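# Reproduce the reference drawing on the paper pad with a marker

## Task

Using the marker, draw a copy of the 'drawing' reference image on the paper pad. The image covers the entire sheet, and its top edge belongs at the long side of the pad farthest from the robot. The scrap strip next to the pad does not count toward the result.

## Robot and tools

Robot: two arms, left_arm and right_arm, each ending in a five-hinge-group dexterous hand. right_arm has a right hand and left_arm a mirrored left hand. Each arm has six joints (shoulder pan, shoulder lift, elbow, wrist 1-3). Nominal bases: left_arm at (+0.060, +0.389, +0.036) m, right_arm at (-0.004, -0.502, +0.036) m.

Frames. Scene frame: origin at table-top height, midway between the nominal bases. +z is up, +x points out over the table, and left_arm sits on the +y side. Reported hand positions (m), quaternions (wxyz) and velocities use this frame. Motion offsets are different: they follow the current Hand target's own axes. Hand point axes (right hand): +z runs along the straight fingers toward the tips, +y points out of the palm face, and +x runs across the palm away from the thumb. On the left hand, +x points toward the thumb.

The 48-number row is one flat list covering both arms, every value in [-1, 1]. Order: left_arm dx, dy, dz, rx, ry, rz; then 16 left-hand motor numbers; then left_gripper current_limit and speed; then the same 24 numbers for right_arm. Even if only one arm should move, send all 48.

Pose numbers. dx..rz are an offset, not a pose. They count from that arm's Hand target at the start of the action or move and follow the target's own axes. 1.0 equals 0.6 m of travel or 180 degrees of turn. rx, ry and rz together form a single rotation vector. Sending six zeros re-requests the current Hand target. Repeating a nonzero offset moves the arm further again. Orientation is clipped to 32 degrees from the measured orientation at every step.

Hand numbers are absolute goals, not offsets. Order: index_mcp, index_abd, index_pip, index_dip, middle_mcp, middle_abd, middle_pip, middle_dip, ring_mcp, ring_abd, ring_pip, ring_dip, thumb_cmc, thumb_axl, thumb_mcp, thumb_ipl. Each value scales linearly between the hinge's two stops. Moving toward -1 curls fingers toward the palm and swings the thumb in front of the palm. Straight positions: mcp +0.75, abd 0.00, pip +0.58, dip +0.70, thumb_cmc +0.71, thumb_axl +0.68, thumb_mcp +0.23, thumb_ipl +0.17.

Larger goals are treated as +53.3, and hand_goal shows that value.

current_limit maps -1..+1 to 0..550 mA. speed maps to (speed+1)/2 of 8.5 rad/s. Both start at +0.4 and -0.6 and stay in force until changed. A 0 for a motor is a goal, not 'no change'. To keep a hand, and its grip on the marker, as it is, resend its hand_goal, hand_current_limit and hand_speed. A motor held at 495 mA or more for 5 s shuts down for 10 s.

Tools:
- execute_actions(actions, cameras): a list of actions, each up to 15 rows of 1/30 s. A short action repeats its last row. Every row counts from the action's starting target. Camera images come back only for an empty actions list or when cameras are named.
- move(target, speed, blend, stop_force, zero, blocking, cameras): drives each hand point in a straight line to an offset target. target is one 48-row or up to 15 rows; every row counts from the same starting Hand targets, not from the row before. speed is 0.002-3.6 m/s (default 0.25); turning is capped at twice that in rad/s. blend is corner rounding in m. stop_force is 3-120 N and ends an arm's path when it meets resistance; it is unreliable while the hand rotates. Leave stop_force out when moving away from a surface. Paths do not avoid obstacles, and a path passing near an arm's own base can flip its shoulder. The result adds a 'move:' line: done, off_target, moving, held or fault, plus limits=paced/held.
- wait(seconds 0-10), stop(), zoom_image(camera, region [x0,y0,x1,y1], max 504x504), show_instructions() for the reference image, zero_wrist_force(arm), finished_scene(scene 1 or 2).

Cameras: cam_high, cam_above, cam_left_wrist, cam_right_wrist, each 672x504.

Results give joint positions, velocities and torques; end_effector pose; Hand target (the base for the next offsets); and wrist force/torque in the end effector's axes, plus the peak since the last reading. Hand results: hand_goal, hand_measured, hand_current_ma, and hand_state (moving / goal / blocked / overload). The hand point often stops short of its target; if it rests short, send the remaining distance as an offset.

Cautions:
- Arms are stiff. Pressing the marker even slightly past firm contact with the pad can cause a fault. Press lightly and slowly, and use a small stop_force.
- An outside force of about 150 N or joint overload stops the arm for 10 s.
- Avoid any contact between the two arms or hands.
- Do not drop the marker, slam into things, or let anything fall off the table; an item falling off fails the scene.
- Long stretches, constant pushing and holding loads heat the motors. At 85 °C the arm is braked for 30-60 s.
- Loose objects may get nudged occasionally.
- End each scene with finished_scene.

Each tool is called after "Emit:" by a JSON object that holds its "fn" and its "kwargs", one argument or row to a line.

Reference images:

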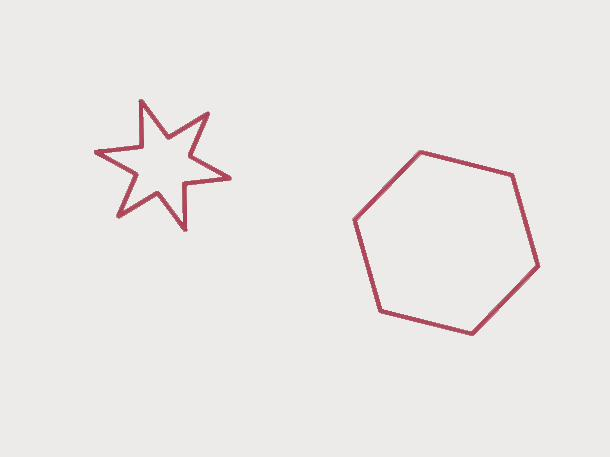

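## Session

Emit:
{"fn": "execute_actions", "kwargs": {
  "actions": []
}}

Scene clock: 0.00 s.
left_arm: end_effector_position=(+0.2904, +0.1877, +0.3414) hand_goal=(+0.754, +0.000, +0.576, +0.696, +0.754, +0.000, +0.576, +0.696, +0.754, +0.000, +0.576, +0.696, +0.714, +0.678, +0.226, +0.168) hand_measured=(+0.754, +0.000, +0.576, +0.696, +0.754, +0.000, +0.576, +0.696, +0.754, +0.000, +0.576, +0.696, +0.714, +0.678, +0.226, +0.168) hand_current_ma=(+0, +0, +0, +0, +0, +0, +0, +0, +0, +0, +0, +0, +0, +0, +0, +0) hand_state=(goal, goal, goal, goal, goal, goal, goal, goal, goal, goal, goal, goal, goal, goal, goal, goal) hand_current_limit=0.40 hand_speed=-0.60 end_effector_quat_wxyz=(+0.212, +0.632, -0.651, -0.362) | right_arm: end_effector_position=(+0.1077, -0.3170, +0.2258) hand_goal=(+0.754, +0.000, +0.576, +0.696, +0.754, +0.000, +0.576, +0.696, +0.754, +0.000, +0.576, +0.696, +0.714, +0.678, +0.226, +0.168) hand_measured=(+0.754, +0.000, +0.576, +0.696, +0.754, +0.000, +0.576, +0.696, +0.754, +0.000, +0.576, +0.696, +0.714, +0.678, +0.226, +0.168) hand_current_ma=(+0, +0, +0, +0, +0, +0, +0, +0, +0, +0, +0, +0, +0, +0, +0, +0) hand_state=(goal, goal, goal, goal, goal, goal, goal, goal, goal, goal, goal, goal, goal, goal, goal, goal) hand_current_limit=0.40 hand_speed=-0.60 end_effector_quat_wxyz=(+0.055, +0.879, -0.474, -0.012)
Joint positions: left_arm=[2.998 -1.69 -1.745 -2.141 1.637 -3.326] | right_arm=[0.431 -2.023 2.349 -1.795 -1.622 2.957]
Joint velocities: within noise
Joint torques (N m): no reading
Wrist force (N): no reading
Wrist torque (N m): no reading
Wrist force, peak (N): no reading
Hand target: left_arm +0.2904, +0.1877, +0.3414; +0.212, +0.632, -0.651, -0.362 | right_arm +0.1077, -0.3170, +0.2258; +0.055, +0.879, -0.474, -0.012

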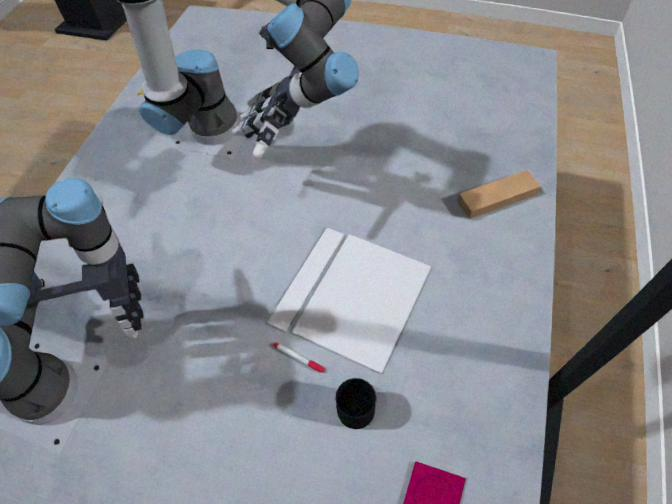

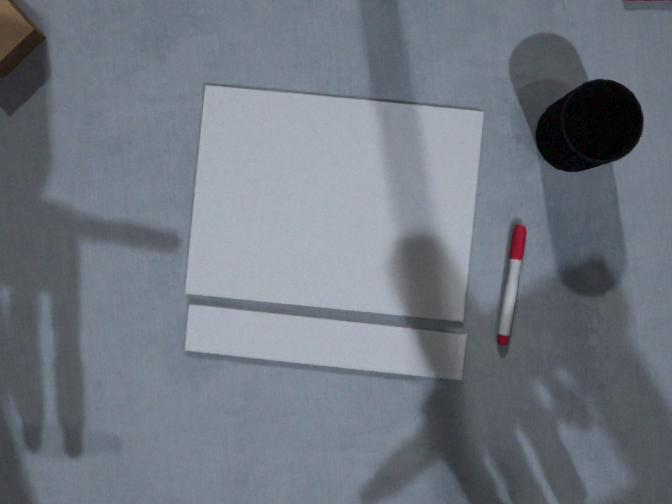

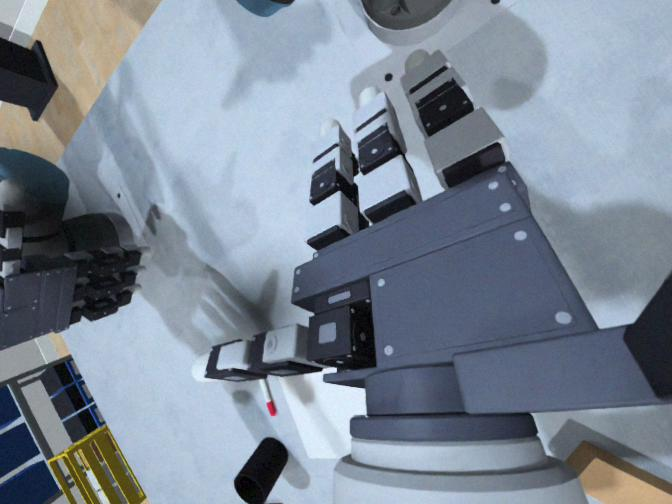

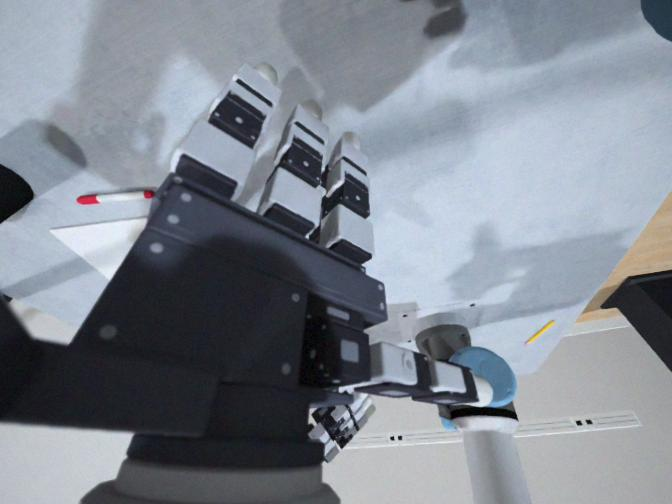

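Emit:
{"fn": "zoom_image", "kwargs": {
  "camera": "cam_above",
  "region": [430, 190, 600, 380]
}}

Emit:
{"fn": "zoom_image", "kwargs": {
  "camera": "cam_above",
  "region": [160, 60, 500, 400]
}}

Emit:
{"fn": "zoom_image", "kwargs": {
  "camera": "cam_high",
  "region": [240, 220, 440, 440]
}}

Emit:
{"fn": "show_instructions", "kwargs": {

}}

Scaled by 2.653.

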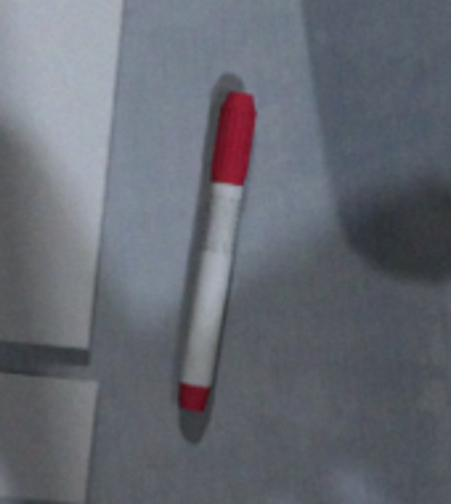

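Scaled by 1.482.

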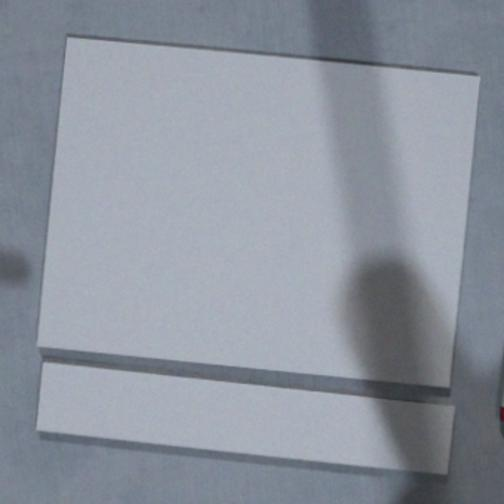

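Scaled by 2.291.

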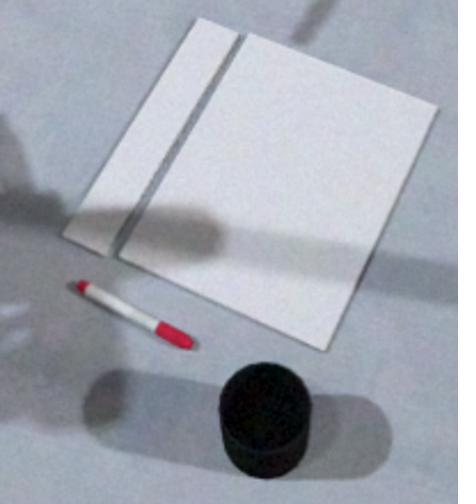

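Reference images for this scene: drawing.

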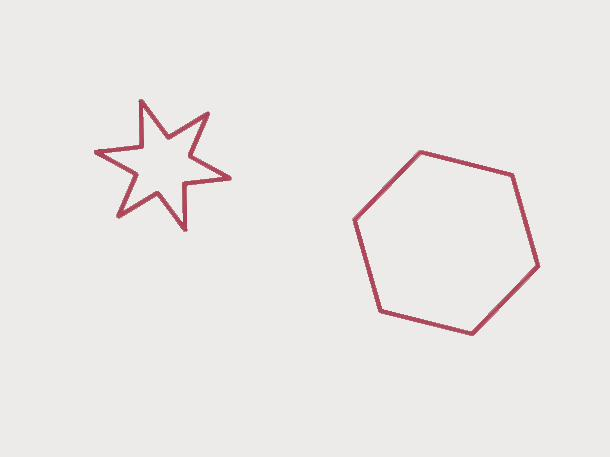

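Emit:
{"fn": "zoom_image", "kwargs": {
  "camera": "cam_right_wrist",
  "region": [60, 170, 180, 230]
}}

Emit:
{"fn": "zoom_image", "kwargs": {
  "camera": "cam_above",
  "region": [490, 210, 540, 270]
}}

Emit:
{"fn": "zoom_image", "kwargs": {
  "camera": "cam_above",
  "region": [480, 320, 530, 360]
}}

Scaled by 4.200.

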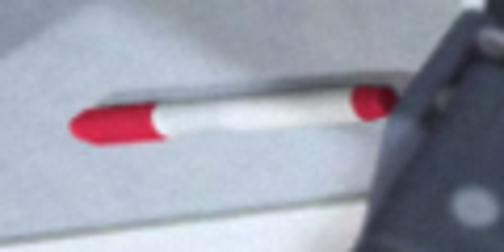

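Scaled by 8.400.

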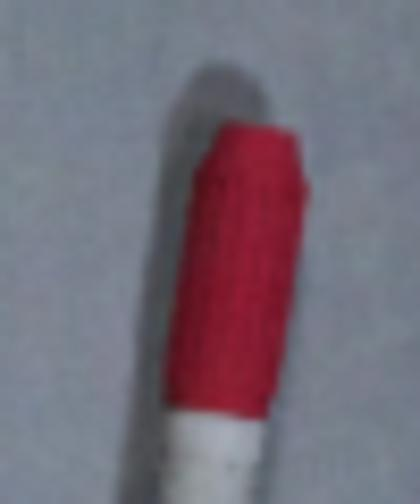

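Scaled by 10.080.

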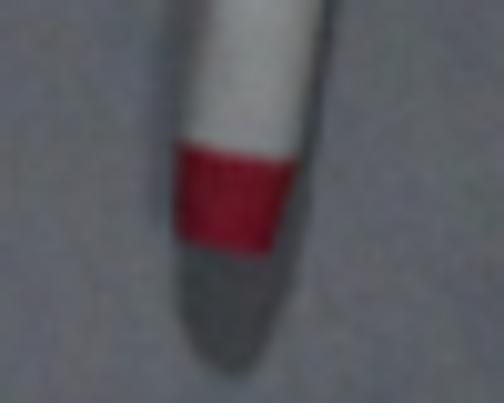

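Emit:
{"fn": "move", "kwargs": {
  "target": [0,0,0,0,0,0,0.754,0,0.576,0.696,0.754,0,0.576,0.696,0.754,0,0.576,0.696,0.714,0.678,0.226,0.168,0.4,-0.6,0.346,-0.5528,-0.0895,0.1583,0.3487,0.6977,0.534,0,-0.766,0.696,0.534,0,-0.766,0.696,0.754,0,0.576,0.696,-0.657,0.678,-0.112,0.168,0.4,-0.6],
  "speed": 0.25,
  "cameras": ["all"]
}}

Scene clock: 48.50 s.
left_arm: end_effector_position=(+0.2904, +0.1877, +0.3414) hand_goal=(+0.754, +0.000, +0.576, +0.696, +0.754, +0.000, +0.576, +0.696, +0.754, +0.000, +0.576, +0.696, +0.714, +0.678, +0.226, +0.168) hand_measured=(+0.758, +0.000, +0.576, +0.696, +0.758, +0.000, +0.576, +0.696, +0.758, +0.000, +0.576, +0.696, +0.718, +0.678, +0.226, +0.168) hand_current_ma=(+4, +0, +0, +0, +4, +0, +0, +0, +3, +0, +0, +0, +4, +0, +0, +0) hand_state=(goal, goal, goal, goal, goal, goal, goal, goal, goal, goal, goal, goal, goal, goal, goal, goal) hand_current_limit=0.40 hand_speed=-0.60 end_effector_quat_wxyz=(+0.212, +0.632, -0.651, -0.362) | right_arm: end_effector_position=(+0.5018, -0.3051, +0.2496) hand_goal=(+0.534, +0.000, -0.766, +0.696, +0.534, +0.000, -0.766, +0.696, +0.754, +0.000, +0.576, +0.696, -0.656, +0.678, -0.112, +0.168) hand_measured=(+0.532, +0.000, -0.760, +0.696, +0.532, +0.000, -0.758, +0.696, +0.748, +0.000, +0.576, +0.696, -0.652, +0.678, -0.114, +0.168) hand_current_ma=(+0, +0, +2, +0, +0, +0, +3, +0, -2, +0, +0, +0, +1, +0, +0, +0) hand_state=(goal, goal, goal, goal, goal, goal, goal, goal, goal, goal, goal, goal, goal, goal, goal, goal) hand_current_limit=0.40 hand_speed=-0.60 end_effector_quat_wxyz=(-0.059, +0.102, +0.860, -0.497)
Joint positions: left_arm=[2.998 -1.69 -1.745 -2.141 1.637 -3.326] | right_arm=[0.423 -1.18 1.392 -0.993 -2.353 5.674]
Joint torques (N m): left_arm=[0.66 27.01 21.86 -0.11 0.3 -0.06] | right_arm=[5.22 -29.08 -27.09 1.59 0.7 1.69]
Wrist force (N): left_arm=[0.0 -0.3 0.0] | right_arm=[0.1 -3.2 0.6]
Wrist torque (N m): left_arm=[-0.03 0.00 0.01] | right_arm=[-0.02 -0.01 -0.02]
Wrist force, peak (N): left_arm=[0.3 -0.6 0.3] | right_arm=[0.4 -3.6 0.5]
Hand target: left_arm +0.2904, +0.1877, +0.3414; +0.212, +0.632, -0.651, -0.362 | right_arm +0.5018, -0.3050, +0.2496; -0.059, +0.102, +0.860, -0.497
Off the commanded pose: left_arm 0.000 m, 0 deg | right_arm 0.000 m, 0 deg.
move: done
camera_calibration:
cam_right_wrist: T_world_to_cam=[[0.823031, 0.0990506, -0.559293, -0.210376], [0.493492, 0.362827, 0.790457, -0.395321], [0.281222, -0.926577, 0.249737, -0.365282], [0, 0, 0, 1]] pos_world=[0.470959, -0.174191, 0.286047]

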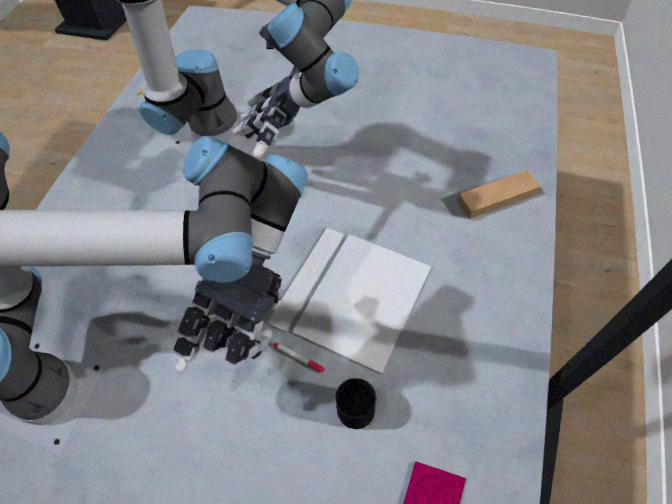

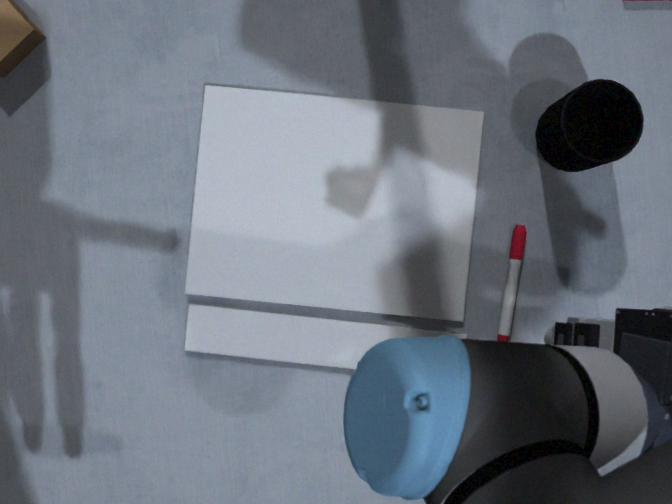

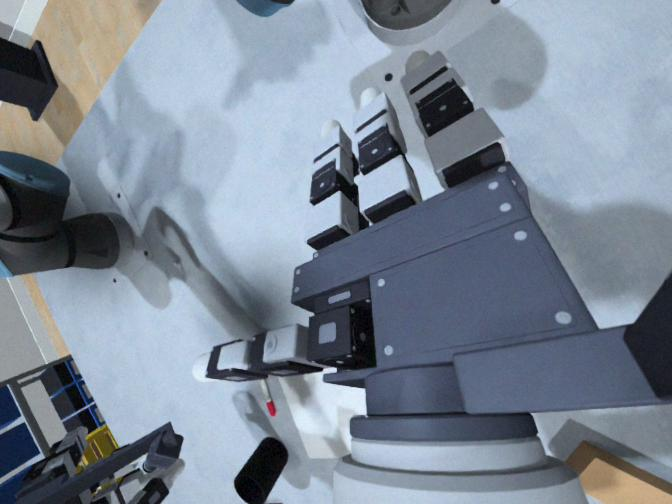

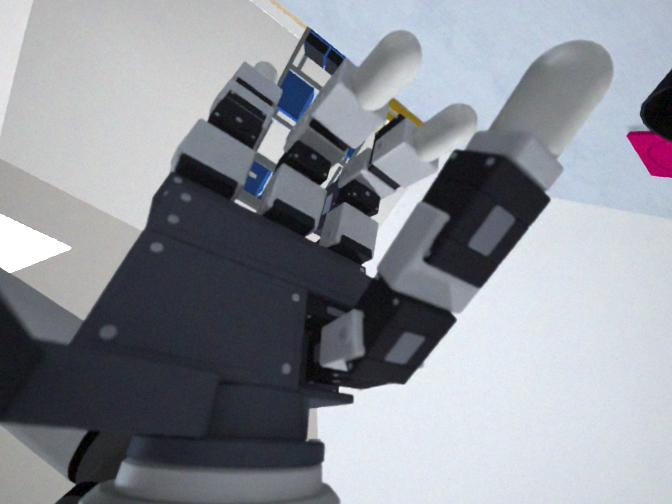

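Emit:
{"fn": "move", "kwargs": {
  "target": [0,0,0,0,0,0,0.754,0,0.576,0.696,0.754,0,0.576,0.696,0.754,0,0.576,0.696,0.714,0.678,0.226,0.168,0.4,-0.6,0,0.2454,0.1417,0,0,0,0.534,0,-0.766,0.696,0.534,0,-0.766,0.696,0.754,0,0.576,0.696,-0.657,0.678,-0.112,0.168,0.4,-0.6],
  "speed": 0.2,
  "cameras": ["all"]
}}

Scene clock: 51.97 s.
left_arm: end_effector_position=(+0.2904, +0.1877, +0.3414) hand_goal=(+0.754, +0.000, +0.576, +0.696, +0.754, +0.000, +0.576, +0.696, +0.754, +0.000, +0.576, +0.696, +0.714, +0.678, +0.226, +0.168) hand_measured=(+0.758, +0.000, +0.576, +0.696, +0.758, +0.000, +0.576, +0.696, +0.758, +0.000, +0.576, +0.696, +0.718, +0.678, +0.226, +0.168) hand_current_ma=(+4, +0, +0, +0, +4, +0, +0, +0, +3, +0, +0, +0, +4, +0, +0, +0) hand_state=(goal, goal, goal, goal, goal, goal, goal, goal, goal, goal, goal, goal, goal, goal, goal, goal) hand_current_limit=0.40 hand_speed=-0.60 end_effector_quat_wxyz=(+0.212, +0.632, -0.651, -0.362) | right_arm: end_effector_position=(+0.5018, -0.3052, +0.0797) hand_goal=(+0.534, +0.000, -0.766, +0.696, +0.534, +0.000, -0.766, +0.696, +0.754, +0.000, +0.576, +0.696, -0.656, +0.678, -0.112, +0.168) hand_measured=(+0.532, +0.000, -0.760, +0.696, +0.532, +0.000, -0.760, +0.696, +0.746, +0.000, +0.576, +0.696, -0.652, +0.678, -0.114, +0.168) hand_current_ma=(+0, +0, +2, +0, +0, +0, +2, +0, -3, +0, +0, +0, +1, +0, +0, +0) hand_state=(goal, goal, goal, goal, goal, goal, goal, goal, goal, goal, goal, goal, goal, goal, goal, goal) hand_current_limit=0.40 hand_speed=-0.60 end_effector_quat_wxyz=(-0.059, +0.102, +0.860, -0.497)
Joint positions: left_arm=[2.998 -1.69 -1.745 -2.141 1.637 -3.326] | right_arm=[0.422 -1.021 1.623 -1.382 -2.353 5.674]
Joint torques (N m): left_arm=[-0.32 26.53 22.27 -0.17 0.19 -0.13] | right_arm=[-10.98 -32.99 -11.21 -2.62 -2.94 -1.57]
Wrist force (N): left_arm=[-0.2 -0.2 0.2] | right_arm=[0.4 -3.6 0.8]
Wrist torque (N m): left_arm=[-0.03 0.03 -0.02] | right_arm=[-0.09 -0.04 0.08]
Wrist force, peak (N): left_arm=[0.1 -0.6 0.4] | right_arm=[0.4 -4.3 0.1]
Hand target: left_arm +0.2904, +0.1877, +0.3414; +0.212, +0.632, -0.651, -0.362 | right_arm +0.5018, -0.3052, +0.0796; -0.059, +0.102, +0.860, -0.497
Off the commanded pose: left_arm 0.000 m, 0 deg | right_arm 0.000 m, 0 deg.
move: done
camera_calibration:
cam_right_wrist: T_world_to_cam=[[0.823064, 0.0989187, -0.559267, -0.305432], [0.493493, 0.362855, 0.790444, -0.26098], [0.281123, -0.92658, 0.249838, -0.322911], [0, 0, 0, 1]] pos_world=[0.470959, -0.174292, 0.116147]

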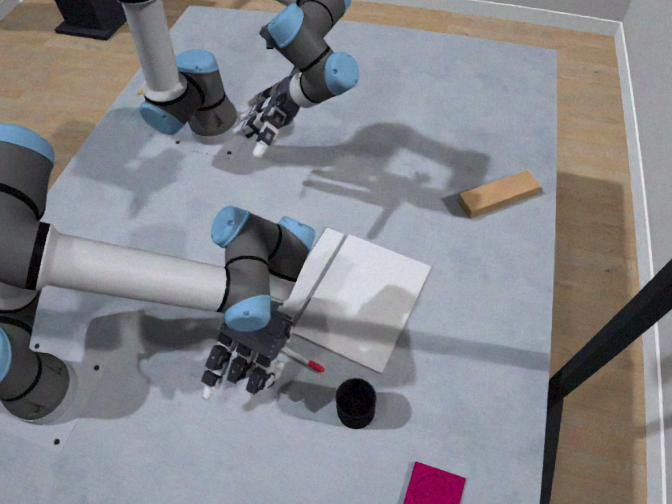

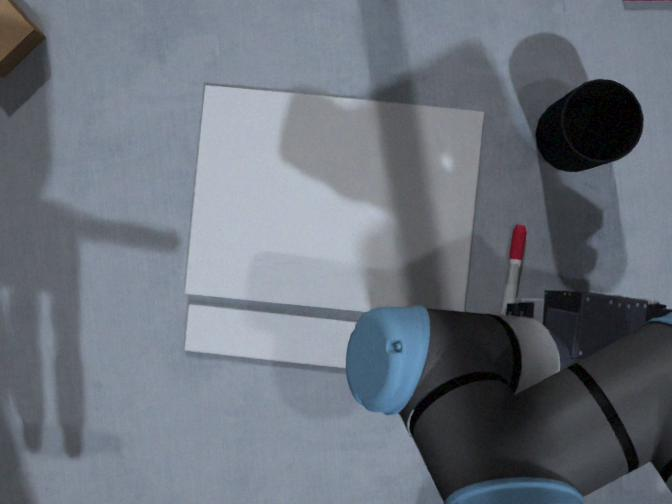

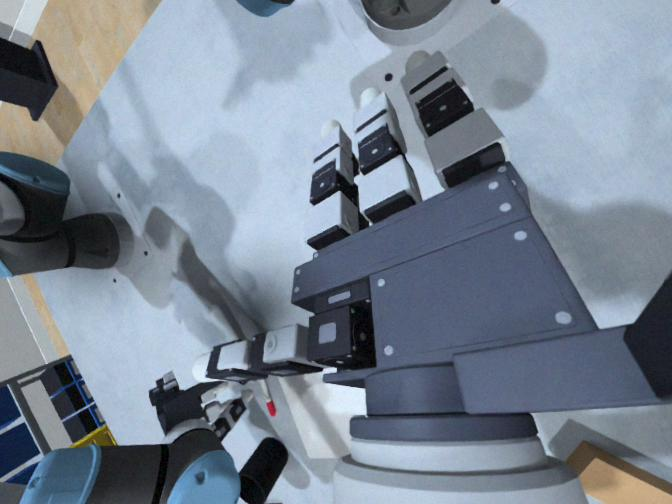

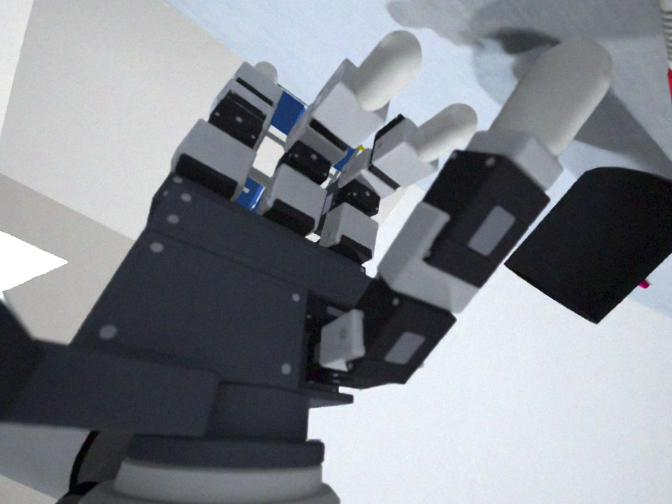

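Emit:
{"fn": "zoom_image", "kwargs": {
  "camera": "cam_right_wrist",
  "region": [300, 0, 672, 200]
}}

Emit:
{"fn": "zoom_image", "kwargs": {
  "camera": "cam_high",
  "region": [180, 290, 380, 420]
}}

Scaled by 1.355.

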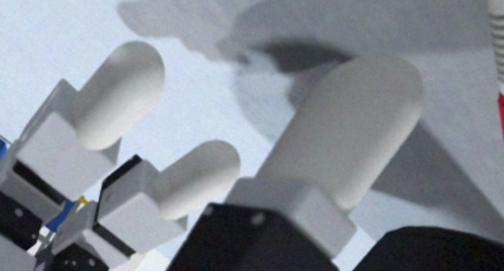

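Scaled by 2.520.

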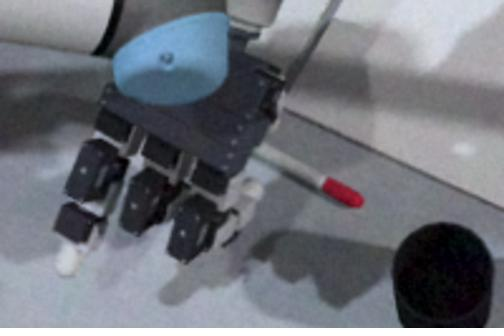

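Emit:
{"fn": "move", "kwargs": {
  "target": [0,0,0,0,0,0,0.754,0,0.576,0.696,0.754,0,0.576,0.696,0.754,0,0.576,0.696,0.714,0.678,0.226,0.168,0.4,-0.6,0,0.0505,0.0292,0,0,0,0.534,0,-0.766,0.696,0.534,0,-0.766,0.696,0.754,0,0.576,0.696,-0.657,0.678,-0.112,0.168,0.4,-0.6],
  "speed": 0.1,
  "cameras": ["cam_high","cam_right_wrist","cam_above"]
}}

Emit:
{"fn": "zoom_image", "kwargs": {
  "camera": "cam_right_wrist",
  "region": [300, 0, 672, 200]
}}

Emit:
{"fn": "zoom_image", "kwargs": {
  "camera": "cam_high",
  "region": [180, 290, 380, 420]
}}

Scene clock: 62.27 s.
left_arm: end_effector_position=(+0.2904, +0.1877, +0.3414) hand_goal=(+0.754, +0.000, +0.576, +0.696, +0.754, +0.000, +0.576, +0.696, +0.754, +0.000, +0.576, +0.696, +0.714, +0.678, +0.226, +0.168) hand_measured=(+0.758, +0.000, +0.576, +0.696, +0.758, +0.000, +0.576, +0.696, +0.758, +0.000, +0.576, +0.696, +0.718, +0.678, +0.226, +0.168) hand_current_ma=(+4, +0, +0, +0, +4, +0, +0, +0, +3, +0, +0, +0, +4, +0, +0, +0) hand_state=(goal, goal, goal, goal, goal, goal, goal, goal, goal, goal, goal, goal, goal, goal, goal, goal) hand_current_limit=0.40 hand_speed=-0.60 end_effector_quat_wxyz=(+0.212, +0.632, -0.651, -0.362) | right_arm: end_effector_position=(+0.5018, -0.3053, +0.0448) hand_goal=(+0.534, +0.000, -0.766, +0.696, +0.534, +0.000, -0.766, +0.696, +0.754, +0.000, +0.576, +0.696, -0.656, +0.678, -0.112, +0.168) hand_measured=(+0.532, +0.000, -0.760, +0.696, +0.532, +0.000, -0.760, +0.696, +0.746, +0.000, +0.576, +0.696, -0.652, +0.678, -0.114, +0.168) hand_current_ma=(+0, +0, +2, +0, +0, +0, +2, +0, -3, +0, +0, +0, +1, +0, +0, +0) hand_state=(goal, goal, goal, goal, goal, goal, goal, goal, goal, goal, goal, goal, goal, goal, goal, goal) hand_current_limit=0.40 hand_speed=-0.60 end_effector_quat_wxyz=(-0.059, +0.102, +0.860, -0.497)
Joint positions: left_arm=[2.998 -1.69 -1.745 -2.141 1.637 -3.326] | right_arm=[0.422 -0.972 1.649 -1.458 -2.353 5.674]
Joint torques (N m): left_arm=[-0.28 27.13 21.46 -0.01 0.1 -0.05] | right_arm=[-10.08 -32.44 -10.67 -2.48 -3.03 -1.33]
Wrist force (N): left_arm=[-0.1 -0.2 0.1] | right_arm=[0.2 -3.4 0.6]
Wrist torque (N m): left_arm=[-0.04 0.01 0.00] | right_arm=[-0.03 -0.02 0.06]
Wrist force, peak (N): left_arm=[0.0 -0.6 -0.1] | right_arm=[0.3 -3.8 0.9]
Hand target: left_arm +0.2904, +0.1877, +0.3414; +0.212, +0.632, -0.651, -0.362 | right_arm +0.5018, -0.3053, +0.0446; -0.059, +0.102, +0.860, -0.497
Off the commanded pose: left_arm 0.000 m, 0 deg | right_arm 0.000 m, 0 deg.
move: done
camera_calibration:
cam_right_wrist: T_world_to_cam=[[0.823069, 0.0989219, -0.55926, -0.324999], [0.493485, 0.362854, 0.790449, -0.233275], [0.281123, -0.92658, 0.249838, -0.314259], [0, 0, 0, 1]] pos_world=[0.47096, -0.174392, 0.0811469]
Images, in order (width x height): cam_high 672x504, cam_above 672x504, cam_right_wrist 672x504.

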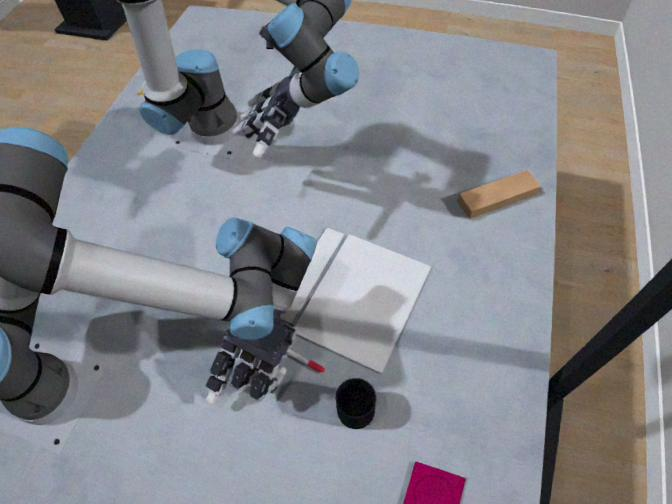

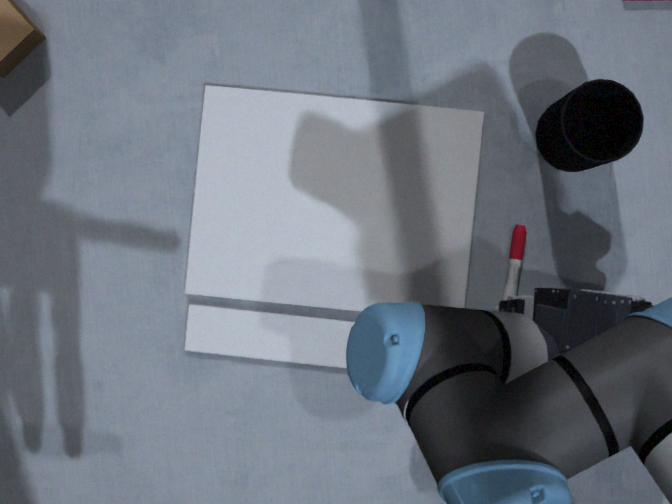

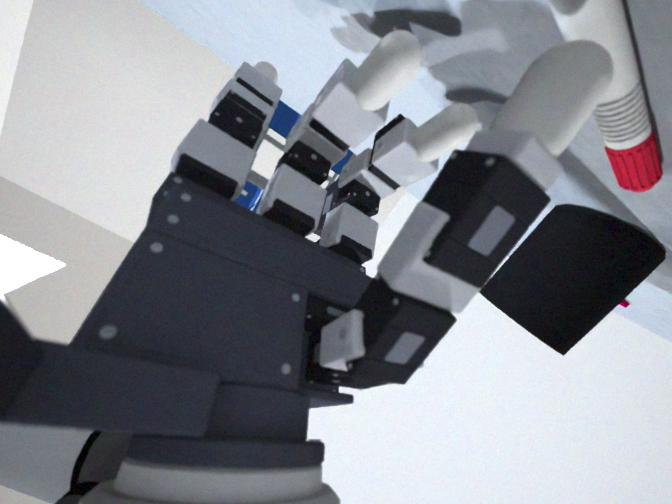

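Scaled by 1.355.

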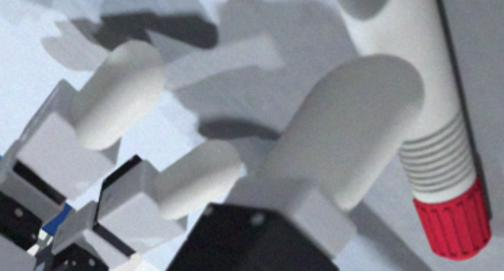

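Scaled by 2.520.

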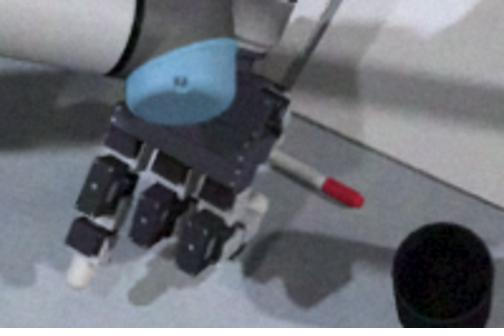

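Emit:
{"fn": "move", "kwargs": {
  "target": [0,0,0,0,0,0,0.754,0,0.576,0.696,0.754,0,0.576,0.696,0.754,0,0.576,0.696,0.714,0.678,0.226,0.168,0.4,-0.6,0,0.0217,0.0125,0,0,0,0.534,0,-0.766,0.696,0.534,0,-0.766,0.696,0.754,0,0.576,0.696,-0.657,0.678,-0.112,0.168,0.4,-0.6],
  "speed": 0.03,
  "stop_force": 5,
  "cameras": ["cam_high","cam_right_wrist","cam_above"]
}}

Emit:
{"fn": "zoom_image", "kwargs": {
  "camera": "cam_right_wrist",
  "region": [300, 0, 672, 200]
}}

Emit:
{"fn": "zoom_image", "kwargs": {
  "camera": "cam_high",
  "region": [180, 290, 380, 420]
}}

Scene clock: 70.10 s.
left_arm: end_effector_position=(+0.2904, +0.1877, +0.3414) hand_goal=(+0.754, +0.000, +0.576, +0.696, +0.754, +0.000, +0.576, +0.696, +0.754, +0.000, +0.576, +0.696, +0.714, +0.678, +0.226, +0.168) hand_measured=(+0.758, +0.000, +0.576, +0.696, +0.758, +0.000, +0.576, +0.696, +0.758, +0.000, +0.576, +0.696, +0.718, +0.678, +0.226, +0.168) hand_current_ma=(+4, +0, +0, +0, +4, +0, +0, +0, +3, +0, +0, +0, +4, +0, +0, +0) hand_state=(goal, goal, goal, goal, goal, goal, goal, goal, goal, goal, goal, goal, goal, goal, goal, goal) hand_current_limit=0.40 hand_speed=-0.60 end_effector_quat_wxyz=(+0.212, +0.632, -0.651, -0.362) | right_arm: end_effector_position=(+0.5018, -0.3053, +0.0296) hand_goal=(+0.534, +0.000, -0.766, +0.696, +0.534, +0.000, -0.766, +0.696, +0.754, +0.000, +0.576, +0.696, -0.656, +0.678, -0.112, +0.168) hand_measured=(+0.532, +0.000, -0.760, +0.696, +0.532, +0.000, -0.760, +0.696, +0.746, +0.000, +0.576, +0.696, -0.654, +0.678, -0.112, +0.168) hand_current_ma=(+0, +0, +2, +0, +0, +0, +2, +0, -3, +0, +0, +0, +1, +0, +0, +0) hand_state=(goal, goal, goal, goal, goal, goal, goal, goal, goal, goal, goal, goal, goal, goal, goal, goal) hand_current_limit=0.40 hand_speed=-0.60 end_effector_quat_wxyz=(-0.059, +0.102, +0.860, -0.497)
Joint positions: left_arm=[2.998 -1.69 -1.745 -2.141 1.637 -3.326] | right_arm=[0.422 -0.949 1.658 -1.489 -2.353 5.674]
Joint torques (N m): left_arm=[-0.36 26.9 22.07 -0.19 0.27 -0.2] | right_arm=[-11.57 -32.98 -10.3 -2.93 -3.11 0.33]
Wrist force (N): left_arm=[-0.1 -0.1 0.3] | right_arm=[0.4 -3.6 0.9]
Wrist torque (N m): left_arm=[-0.03 0.02 -0.01] | right_arm=[-0.09 -0.05 0.08]
Wrist force, peak (N): left_arm=[0.3 -0.3 0.6] | right_arm=[0.5 -5.0 -0.5]
Hand target: left_arm +0.2904, +0.1877, +0.3414; +0.212, +0.632, -0.651, -0.362 | right_arm +0.5018, -0.3053, +0.0296; -0.059, +0.102, +0.860, -0.497
Off the commanded pose: left_arm 0.000 m, 0 deg | right_arm 0.000 m, 0 deg.
move: done
camera_calibration:
cam_right_wrist: T_world_to_cam=[[0.823069, 0.0989219, -0.55926, -0.333444], [0.493485, 0.362854, 0.790449, -0.221339], [0.281123, -0.92658, 0.249838, -0.310486], [0, 0, 0, 1]] pos_world=[0.47096, -0.174392, 0.0660469]
Images, in order (width x height): cam_high 672x504, cam_above 672x504, cam_right_wrist 672x504.

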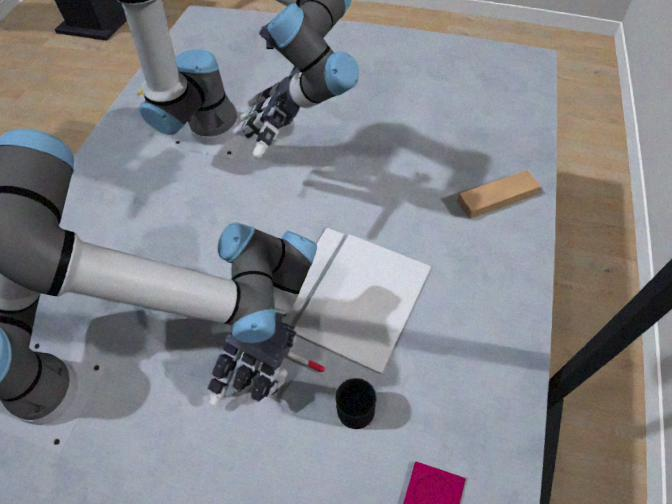

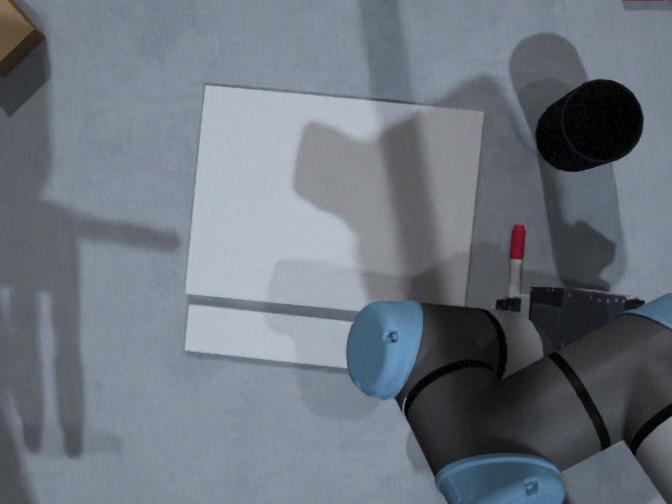

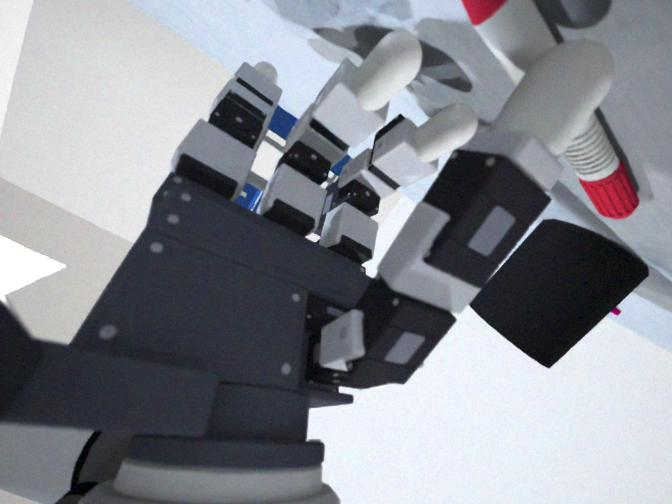

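Scaled by 1.355.

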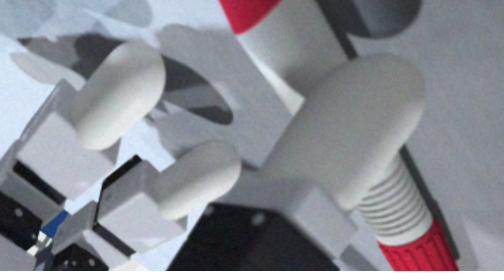

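Scaled by 2.520.

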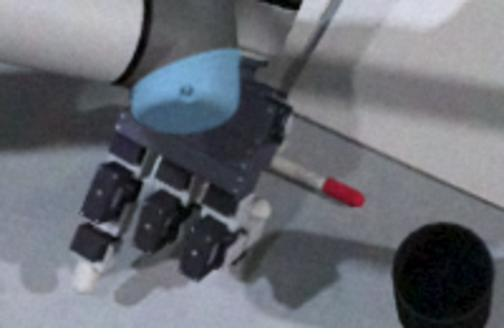

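Emit:
{"fn": "move", "kwargs": {
  "target": [0,0,0,0,0,0,0.754,0,0.576,0.696,0.754,0,0.576,0.696,0.754,0,0.576,0.696,0.714,0.678,0.226,0.168,0.4,-0.6,0,0.0058,0.0033,0,0,0,0.534,0,-0.766,0.696,0.534,0,-0.766,0.696,0.754,0,0.576,0.696,-0.657,0.678,-0.112,0.168,0.4,-0.6],
  "speed": 0.02,
  "stop_force": 4,
  "cameras": ["cam_right_wrist"]
}}

Scene clock: 72.37 s.
left_arm: end_effector_position=(+0.2904, +0.1877, +0.3414) hand_goal=(+0.754, +0.000, +0.576, +0.696, +0.754, +0.000, +0.576, +0.696, +0.754, +0.000, +0.576, +0.696, +0.714, +0.678, +0.226, +0.168) hand_measured=(+0.758, +0.000, +0.576, +0.696, +0.758, +0.000, +0.576, +0.696, +0.758, +0.000, +0.576, +0.696, +0.718, +0.678, +0.226, +0.168) hand_current_ma=(+4, +0, +0, +0, +4, +0, +0, +0, +3, +0, +0, +0, +4, +0, +0, +0) hand_state=(goal, goal, goal, goal, goal, goal, goal, goal, goal, goal, goal, goal, goal, goal, goal, goal) hand_current_limit=0.40 hand_speed=-0.60 end_effector_quat_wxyz=(+0.212, +0.632, -0.651, -0.362) | right_arm: end_effector_position=(+0.5018, -0.3053, +0.0256) hand_goal=(+0.534, +0.000, -0.766, +0.696, +0.534, +0.000, -0.766, +0.696, +0.754, +0.000, +0.576, +0.696, -0.656, +0.678, -0.112, +0.168) hand_measured=(+0.532, +0.000, -0.760, +0.696, +0.532, +0.000, -0.760, +0.696, +0.746, +0.000, +0.576, +0.696, -0.654, +0.678, -0.112, +0.168) hand_current_ma=(+0, +0, +2, +0, +0, +0, +2, +0, -3, +0, +0, +0, +1, +0, +0, +0) hand_state=(goal, goal, goal, goal, goal, goal, goal, goal, goal, goal, goal, goal, goal, goal, goal, goal) hand_current_limit=0.40 hand_speed=-0.60 end_effector_quat_wxyz=(-0.059, +0.102, +0.860, -0.497)
Joint positions: left_arm=[2.998 -1.69 -1.745 -2.141 1.637 -3.326] | right_arm=[0.422 -0.942 1.66 -1.498 -2.353 5.674]
Joint torques (N m): left_arm=[-0.03 25.8 21.04 -0.04 0.24 -0.22] | right_arm=[-1.99 -33.2 -9.27 -2.71 -1.24 0.49]
Wrist force (N): left_arm=[-0.1 -0.2 0.2] | right_arm=[0.1 -3.4 0.9]
Wrist torque (N m): left_arm=[-0.02 0.02 -0.01] | right_arm=[-0.07 -0.01 0.06]
Wrist force, peak (N): left_arm=[-0.4 -0.4 0.4] | right_arm=[0.0 -3.8 1.0]
Hand target: left_arm +0.2904, +0.1877, +0.3414; +0.212, +0.632, -0.651, -0.362 | right_arm +0.5018, -0.3053, +0.0256; -0.059, +0.102, +0.860, -0.497
Off the commanded pose: left_arm 0.000 m, 0 deg | right_arm 0.000 m, 0 deg.
move: done
camera_calibration:
cam_right_wrist: T_world_to_cam=[[0.823069, 0.0989219, -0.55926, -0.335763], [0.493485, 0.362854, 0.790449, -0.218227], [0.281123, -0.92658, 0.249838, -0.309515], [0, 0, 0, 1]] pos_world=[0.47106, -0.174392, 0.0620469]
Images, in order (width x height): cam_right_wrist 672x504.

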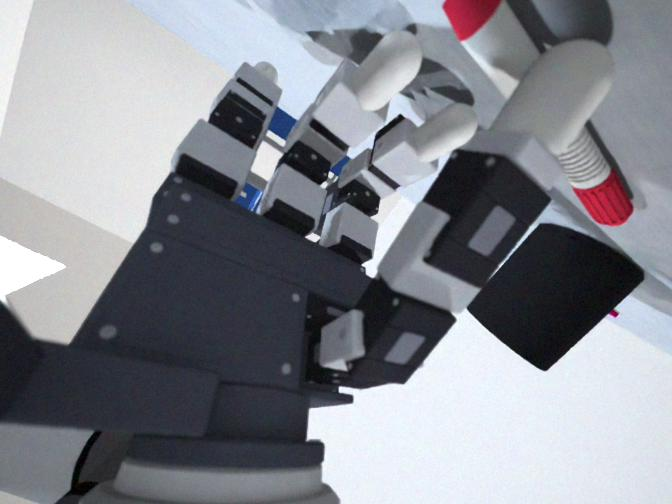

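Emit:
{"fn": "move", "kwargs": {
  "target": [0,0,0,0,0,0,0.754,0,0.576,0.696,0.754,0,0.576,0.696,0.754,0,0.576,0.696,0.714,0.678,0.226,0.168,0.4,-0.6,-0.0133,0,0,0,0,0,0.534,0,-0.766,0.696,0.534,0,-0.766,0.696,0.754,0,0.576,0.696,-0.657,0.678,-0.112,0.168,0.4,-0.6],
  "speed": 0.05,
  "cameras": ["cam_right_wrist"]
}}

Scene clock: 75.53 s.
left_arm: end_effector_position=(+0.2904, +0.1877, +0.3414) hand_goal=(+0.754, +0.000, +0.576, +0.696, +0.754, +0.000, +0.576, +0.696, +0.754, +0.000, +0.576, +0.696, +0.714, +0.678, +0.226, +0.168) hand_measured=(+0.758, +0.000, +0.576, +0.696, +0.758, +0.000, +0.576, +0.696, +0.758, +0.000, +0.576, +0.696, +0.718, +0.678, +0.226, +0.168) hand_current_ma=(+4, +0, +0, +0, +4, +0, +0, +0, +3, +0, +0, +0, +4, +0, +0, +0) hand_state=(goal, goal, goal, goal, goal, goal, goal, goal, goal, goal, goal, goal, goal, goal, goal, goal) hand_current_limit=0.40 hand_speed=-0.60 end_effector_quat_wxyz=(+0.212, +0.632, -0.651, -0.362) | right_arm: end_effector_position=(+0.5094, -0.3071, +0.0256) hand_goal=(+0.534, +0.000, -0.766, +0.696, +0.534, +0.000, -0.766, +0.696, +0.754, +0.000, +0.576, +0.696, -0.656, +0.678, -0.112, +0.168) hand_measured=(+0.532, +0.000, -0.760, +0.696, +0.532, +0.000, -0.760, +0.696, +0.746, +0.000, +0.576, +0.696, -0.654, +0.678, -0.112, +0.168) hand_current_ma=(+0, +0, +2, +0, +0, +0, +2, +0, -3, +0, +0, +0, +1, +0, +0, +0) hand_state=(goal, goal, goal, goal, goal, goal, goal, goal, goal, goal, goal, goal, goal, goal, goal, goal) hand_current_limit=0.40 hand_speed=-0.60 end_effector_quat_wxyz=(-0.059, +0.102, +0.860, -0.497)
Joint positions: left_arm=[2.998 -1.69 -1.745 -2.141 1.637 -3.326] | right_arm=[0.415 -0.933 1.643 -1.496 -2.358 5.667]
Joint torques (N m): left_arm=[-0.03 26.06 21.83 -0.2 0.3 -0.18] | right_arm=[-11.59 -33.73 -21.65 1.63 -3.03 -1.78]
Wrist force (N): left_arm=[-0.1 0.0 0.1] | right_arm=[0.4 -3.4 0.4]
Wrist torque (N m): left_arm=[-0.02 0.01 0.00] | right_arm=[-0.02 -0.05 0.09]
Wrist force, peak (N): left_arm=[-0.2 -0.2 0.6] | right_arm=[0.3 -3.8 1.0]
Hand target: left_arm +0.2904, +0.1877, +0.3414; +0.212, +0.632, -0.651, -0.362 | right_arm +0.5096, -0.3071, +0.0256; -0.059, +0.102, +0.860, -0.497
Off the commanded pose: left_arm 0.000 m, 0 deg | right_arm 0.000 m, 0 deg.
move: done
camera_calibration:
cam_right_wrist: T_world_to_cam=[[0.823069, 0.0989219, -0.55926, -0.341758], [0.493485, 0.362854, 0.790449, -0.221275], [0.281123, -0.92658, 0.249838, -0.313291], [0, 0, 0, 1]] pos_world=[0.47856, -0.176192, 0.0620469]
Images, in order (width x height): cam_right_wrist 672x504.

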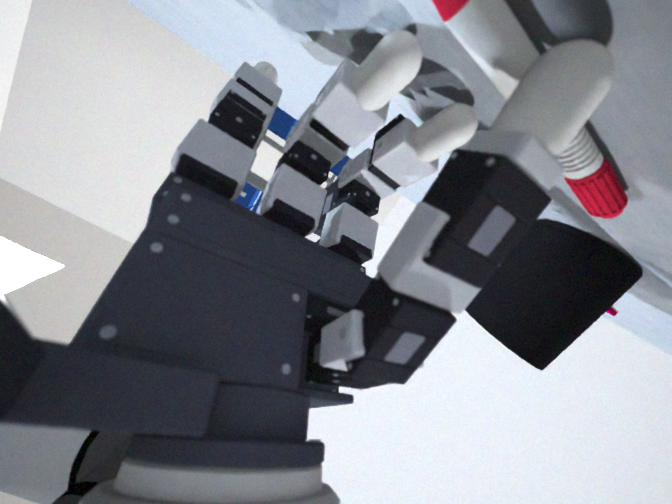

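Emit:
{"fn": "move", "kwargs": {
  "target": [0,0,0,0,0,0,0.754,0,0.576,0.696,0.754,0,0.576,0.696,0.754,0,0.576,0.696,0.714,0.678,0.226,0.168,0.4,-0.6,0,0,0,0,0,0,0.205,0,-0.562,0.696,0.205,0,-0.562,0.696,0.754,0,0.576,0.696,-0.657,0.678,-0.112,0.168,0.2,-0.88],
  "speed": 0.05,
  "cameras": ["cam_right_wrist"]
}}

Emit:
{"fn": "zoom_image", "kwargs": {
  "camera": "cam_right_wrist",
  "region": [350, 0, 672, 240]
}}

Scene clock: 77.70 s.
left_arm: end_effector_position=(+0.2904, +0.1877, +0.3414) hand_goal=(+0.754, +0.000, +0.576, +0.696, +0.754, +0.000, +0.576, +0.696, +0.754, +0.000, +0.576, +0.696, +0.714, +0.678, +0.226, +0.168) hand_measured=(+0.758, +0.000, +0.576, +0.696, +0.758, +0.000, +0.576, +0.696, +0.758, +0.000, +0.576, +0.696, +0.718, +0.678, +0.226, +0.168) hand_current_ma=(+4, +0, +0, +0, +4, +0, +0, +0, +3, +0, +0, +0, +4, +0, +0, +0) hand_state=(goal, goal, goal, goal, goal, goal, goal, goal, goal, goal, goal, goal, goal, goal, goal, goal) hand_current_limit=0.40 hand_speed=-0.60 end_effector_quat_wxyz=(+0.212, +0.632, -0.651, -0.362) | right_arm: end_effector_position=(+0.5096, -0.3072, +0.0256) hand_goal=(+0.206, +0.000, -0.562, +0.696, +0.206, +0.000, -0.562, +0.696, +0.754, +0.000, +0.576, +0.696, -0.656, +0.678, -0.112, +0.168) hand_measured=(+0.466, -0.002, -0.678, +0.670, +0.208, +0.000, -0.562, +0.694, +0.746, +0.000, +0.576, +0.696, -0.654, +0.678, -0.112, +0.168) hand_current_ma=(+330, +0, -271, -21, +0, +0, +0, +0, -3, +0, +0, +0, +1, +0, +0, +0) hand_state=(blocked, goal, blocked, blocked, goal, goal, goal, goal, goal, goal, goal, goal, goal, goal, goal, goal) hand_current_limit=0.20 hand_speed=-0.88 end_effector_quat_wxyz=(-0.059, +0.102, +0.860, -0.497)
Joint positions: left_arm=[2.998 -1.69 -1.745 -2.141 1.637 -3.326] | right_arm=[0.415 -0.933 1.643 -1.496 -2.358 5.667]
Joint torques (N m): left_arm=[0.04 26.74 21.38 -0.1 0.26 -0.15] | right_arm=[-1.16 -32.79 -16.85 -3.07 2.63 -1.29]
Wrist force (N): left_arm=[0.0 -0.3 -0.1] | right_arm=[1.1 -21.2 -0.2]
Wrist torque (N m): left_arm=[-0.04 0.00 0.00] | right_arm=[-0.23 -0.02 0.30]
Wrist force, peak (N): left_arm=[-0.1 -0.4 0.4] | right_arm=[1.3 -28.6 -0.7]
Hand target: left_arm +0.2904, +0.1877, +0.3414; +0.212, +0.632, -0.651, -0.362 | right_arm +0.5096, -0.3071, +0.0256; -0.059, +0.102, +0.860, -0.497
Off the commanded pose: left_arm 0.000 m, 0 deg | right_arm 0.000 m, 0 deg.
move: done
camera_calibration:
cam_right_wrist: T_world_to_cam=[[0.823042, 0.0989025, -0.559304, -0.34191], [0.49353, 0.362859, 0.790418, -0.221392], [0.281123, -0.926581, 0.249837, -0.313348], [0, 0, 0, 1]] pos_world=[0.478759, -0.176192, 0.0620468]
Images, in order (width x height): cam_right_wrist 672x504.

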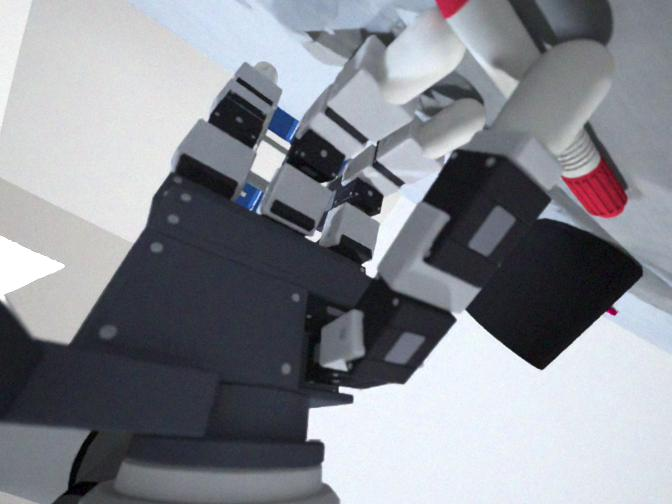

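Scaled by 1.565.

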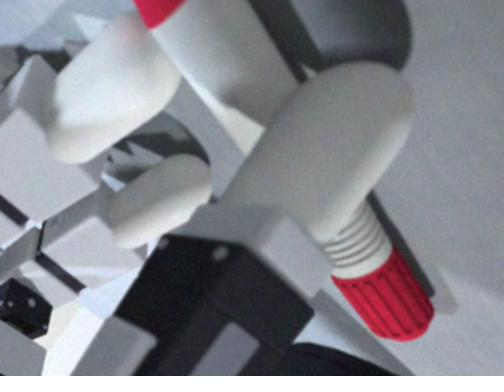

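Emit:
{"fn": "move", "kwargs": {
  "target": [0,0,0,0,0,0,0.754,0,0.576,0.696,0.754,0,0.576,0.696,0.754,0,0.576,0.696,0.714,0.678,0.226,0.168,0.4,-0.6,0,-0.0072,-0.0042,0,0,0,0.205,0,-0.562,0.696,0.205,0,-0.562,0.696,0.754,0,0.576,0.696,-0.657,0.678,-0.112,0.168,0.2,-0.88],
  "speed": 0.05,
  "cameras": ["cam_right_wrist"]
}}

Emit:
{"fn": "zoom_image", "kwargs": {
  "camera": "cam_right_wrist",
  "region": [350, 0, 672, 240]
}}

Scene clock: 79.57 s.
left_arm: end_effector_position=(+0.2904, +0.1877, +0.3414) hand_goal=(+0.754, +0.000, +0.576, +0.696, +0.754, +0.000, +0.576, +0.696, +0.754, +0.000, +0.576, +0.696, +0.714, +0.678, +0.226, +0.168) hand_measured=(+0.758, +0.000, +0.576, +0.696, +0.758, +0.000, +0.576, +0.696, +0.758, +0.000, +0.576, +0.696, +0.718, +0.678, +0.226, +0.168) hand_current_ma=(+4, +0, +0, +0, +4, +0, +0, +0, +3, +0, +0, +0, +4, +0, +0, +0) hand_state=(goal, goal, goal, goal, goal, goal, goal, goal, goal, goal, goal, goal, goal, goal, goal, goal) hand_current_limit=0.40 hand_speed=-0.60 end_effector_quat_wxyz=(+0.212, +0.632, -0.651, -0.362) | right_arm: end_effector_position=(+0.5096, -0.3071, +0.0306) hand_goal=(+0.206, +0.000, -0.562, +0.696, +0.206, +0.000, -0.562, +0.696, +0.754, +0.000, +0.576, +0.696, -0.656, +0.678, -0.112, +0.168) hand_measured=(+0.206, -0.002, -0.562, +0.694, +0.206, +0.000, -0.562, +0.694, +0.746, +0.000, +0.576, +0.696, -0.654, +0.678, -0.112, +0.168) hand_current_ma=(+0, +0, +0, +0, +0, +0, +0, +0, -3, +0, +0, +0, +1, +0, +0, +0) hand_state=(goal, goal, goal, goal, goal, goal, goal, goal, goal, goal, goal, goal, goal, goal, goal, goal) hand_current_limit=0.20 hand_speed=-0.88 end_effector_quat_wxyz=(-0.059, +0.102, +0.860, -0.497)
Joint positions: left_arm=[2.998 -1.69 -1.745 -2.141 1.637 -3.326] | right_arm=[0.415 -0.94 1.64 -1.486 -2.358 5.667]
Joint torques (N m): left_arm=[-0.02 27.43 21.74 -0.33 0.2 -0.34] | right_arm=[10.76 -51.53 -22.24 1.57 -2.68 0.15]
Wrist force (N): left_arm=[-0.5 -0.3 0.2] | right_arm=[0.6 -3.3 0.9]
Wrist torque (N m): left_arm=[-0.05 0.07 -0.04] | right_arm=[-0.02 -0.08 0.10]
Wrist force, peak (N): left_arm=[-0.5 -0.3 0.2] | right_arm=[1.5 -21.3 -0.2]
Hand target: left_arm +0.2904, +0.1877, +0.3414; +0.212, +0.632, -0.651, -0.362 | right_arm +0.5096, -0.3071, +0.0306; -0.059, +0.102, +0.860, -0.497
Off the commanded pose: left_arm 0.000 m, 0 deg | right_arm 0.000 m, 0 deg.
move: done
camera_calibration:
cam_right_wrist: T_world_to_cam=[[0.823069, 0.0989219, -0.55926, -0.339126], [0.493485, 0.362854, 0.790449, -0.225326], [0.281123, -0.92658, 0.249838, -0.314597], [0, 0, 0, 1]] pos_world=[0.47876, -0.176192, 0.0670469]
Images, in order (width x height): cam_right_wrist 672x504.

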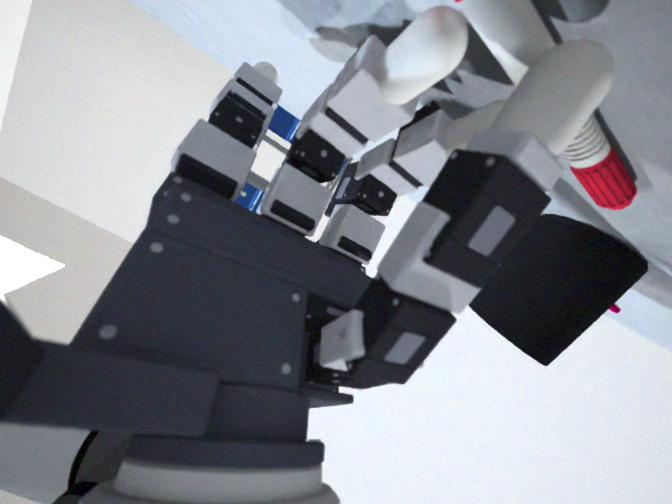

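Scaled by 1.565.

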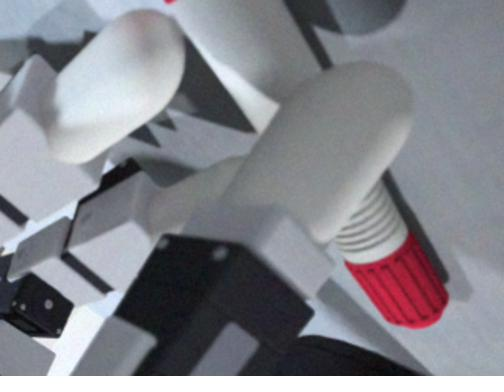

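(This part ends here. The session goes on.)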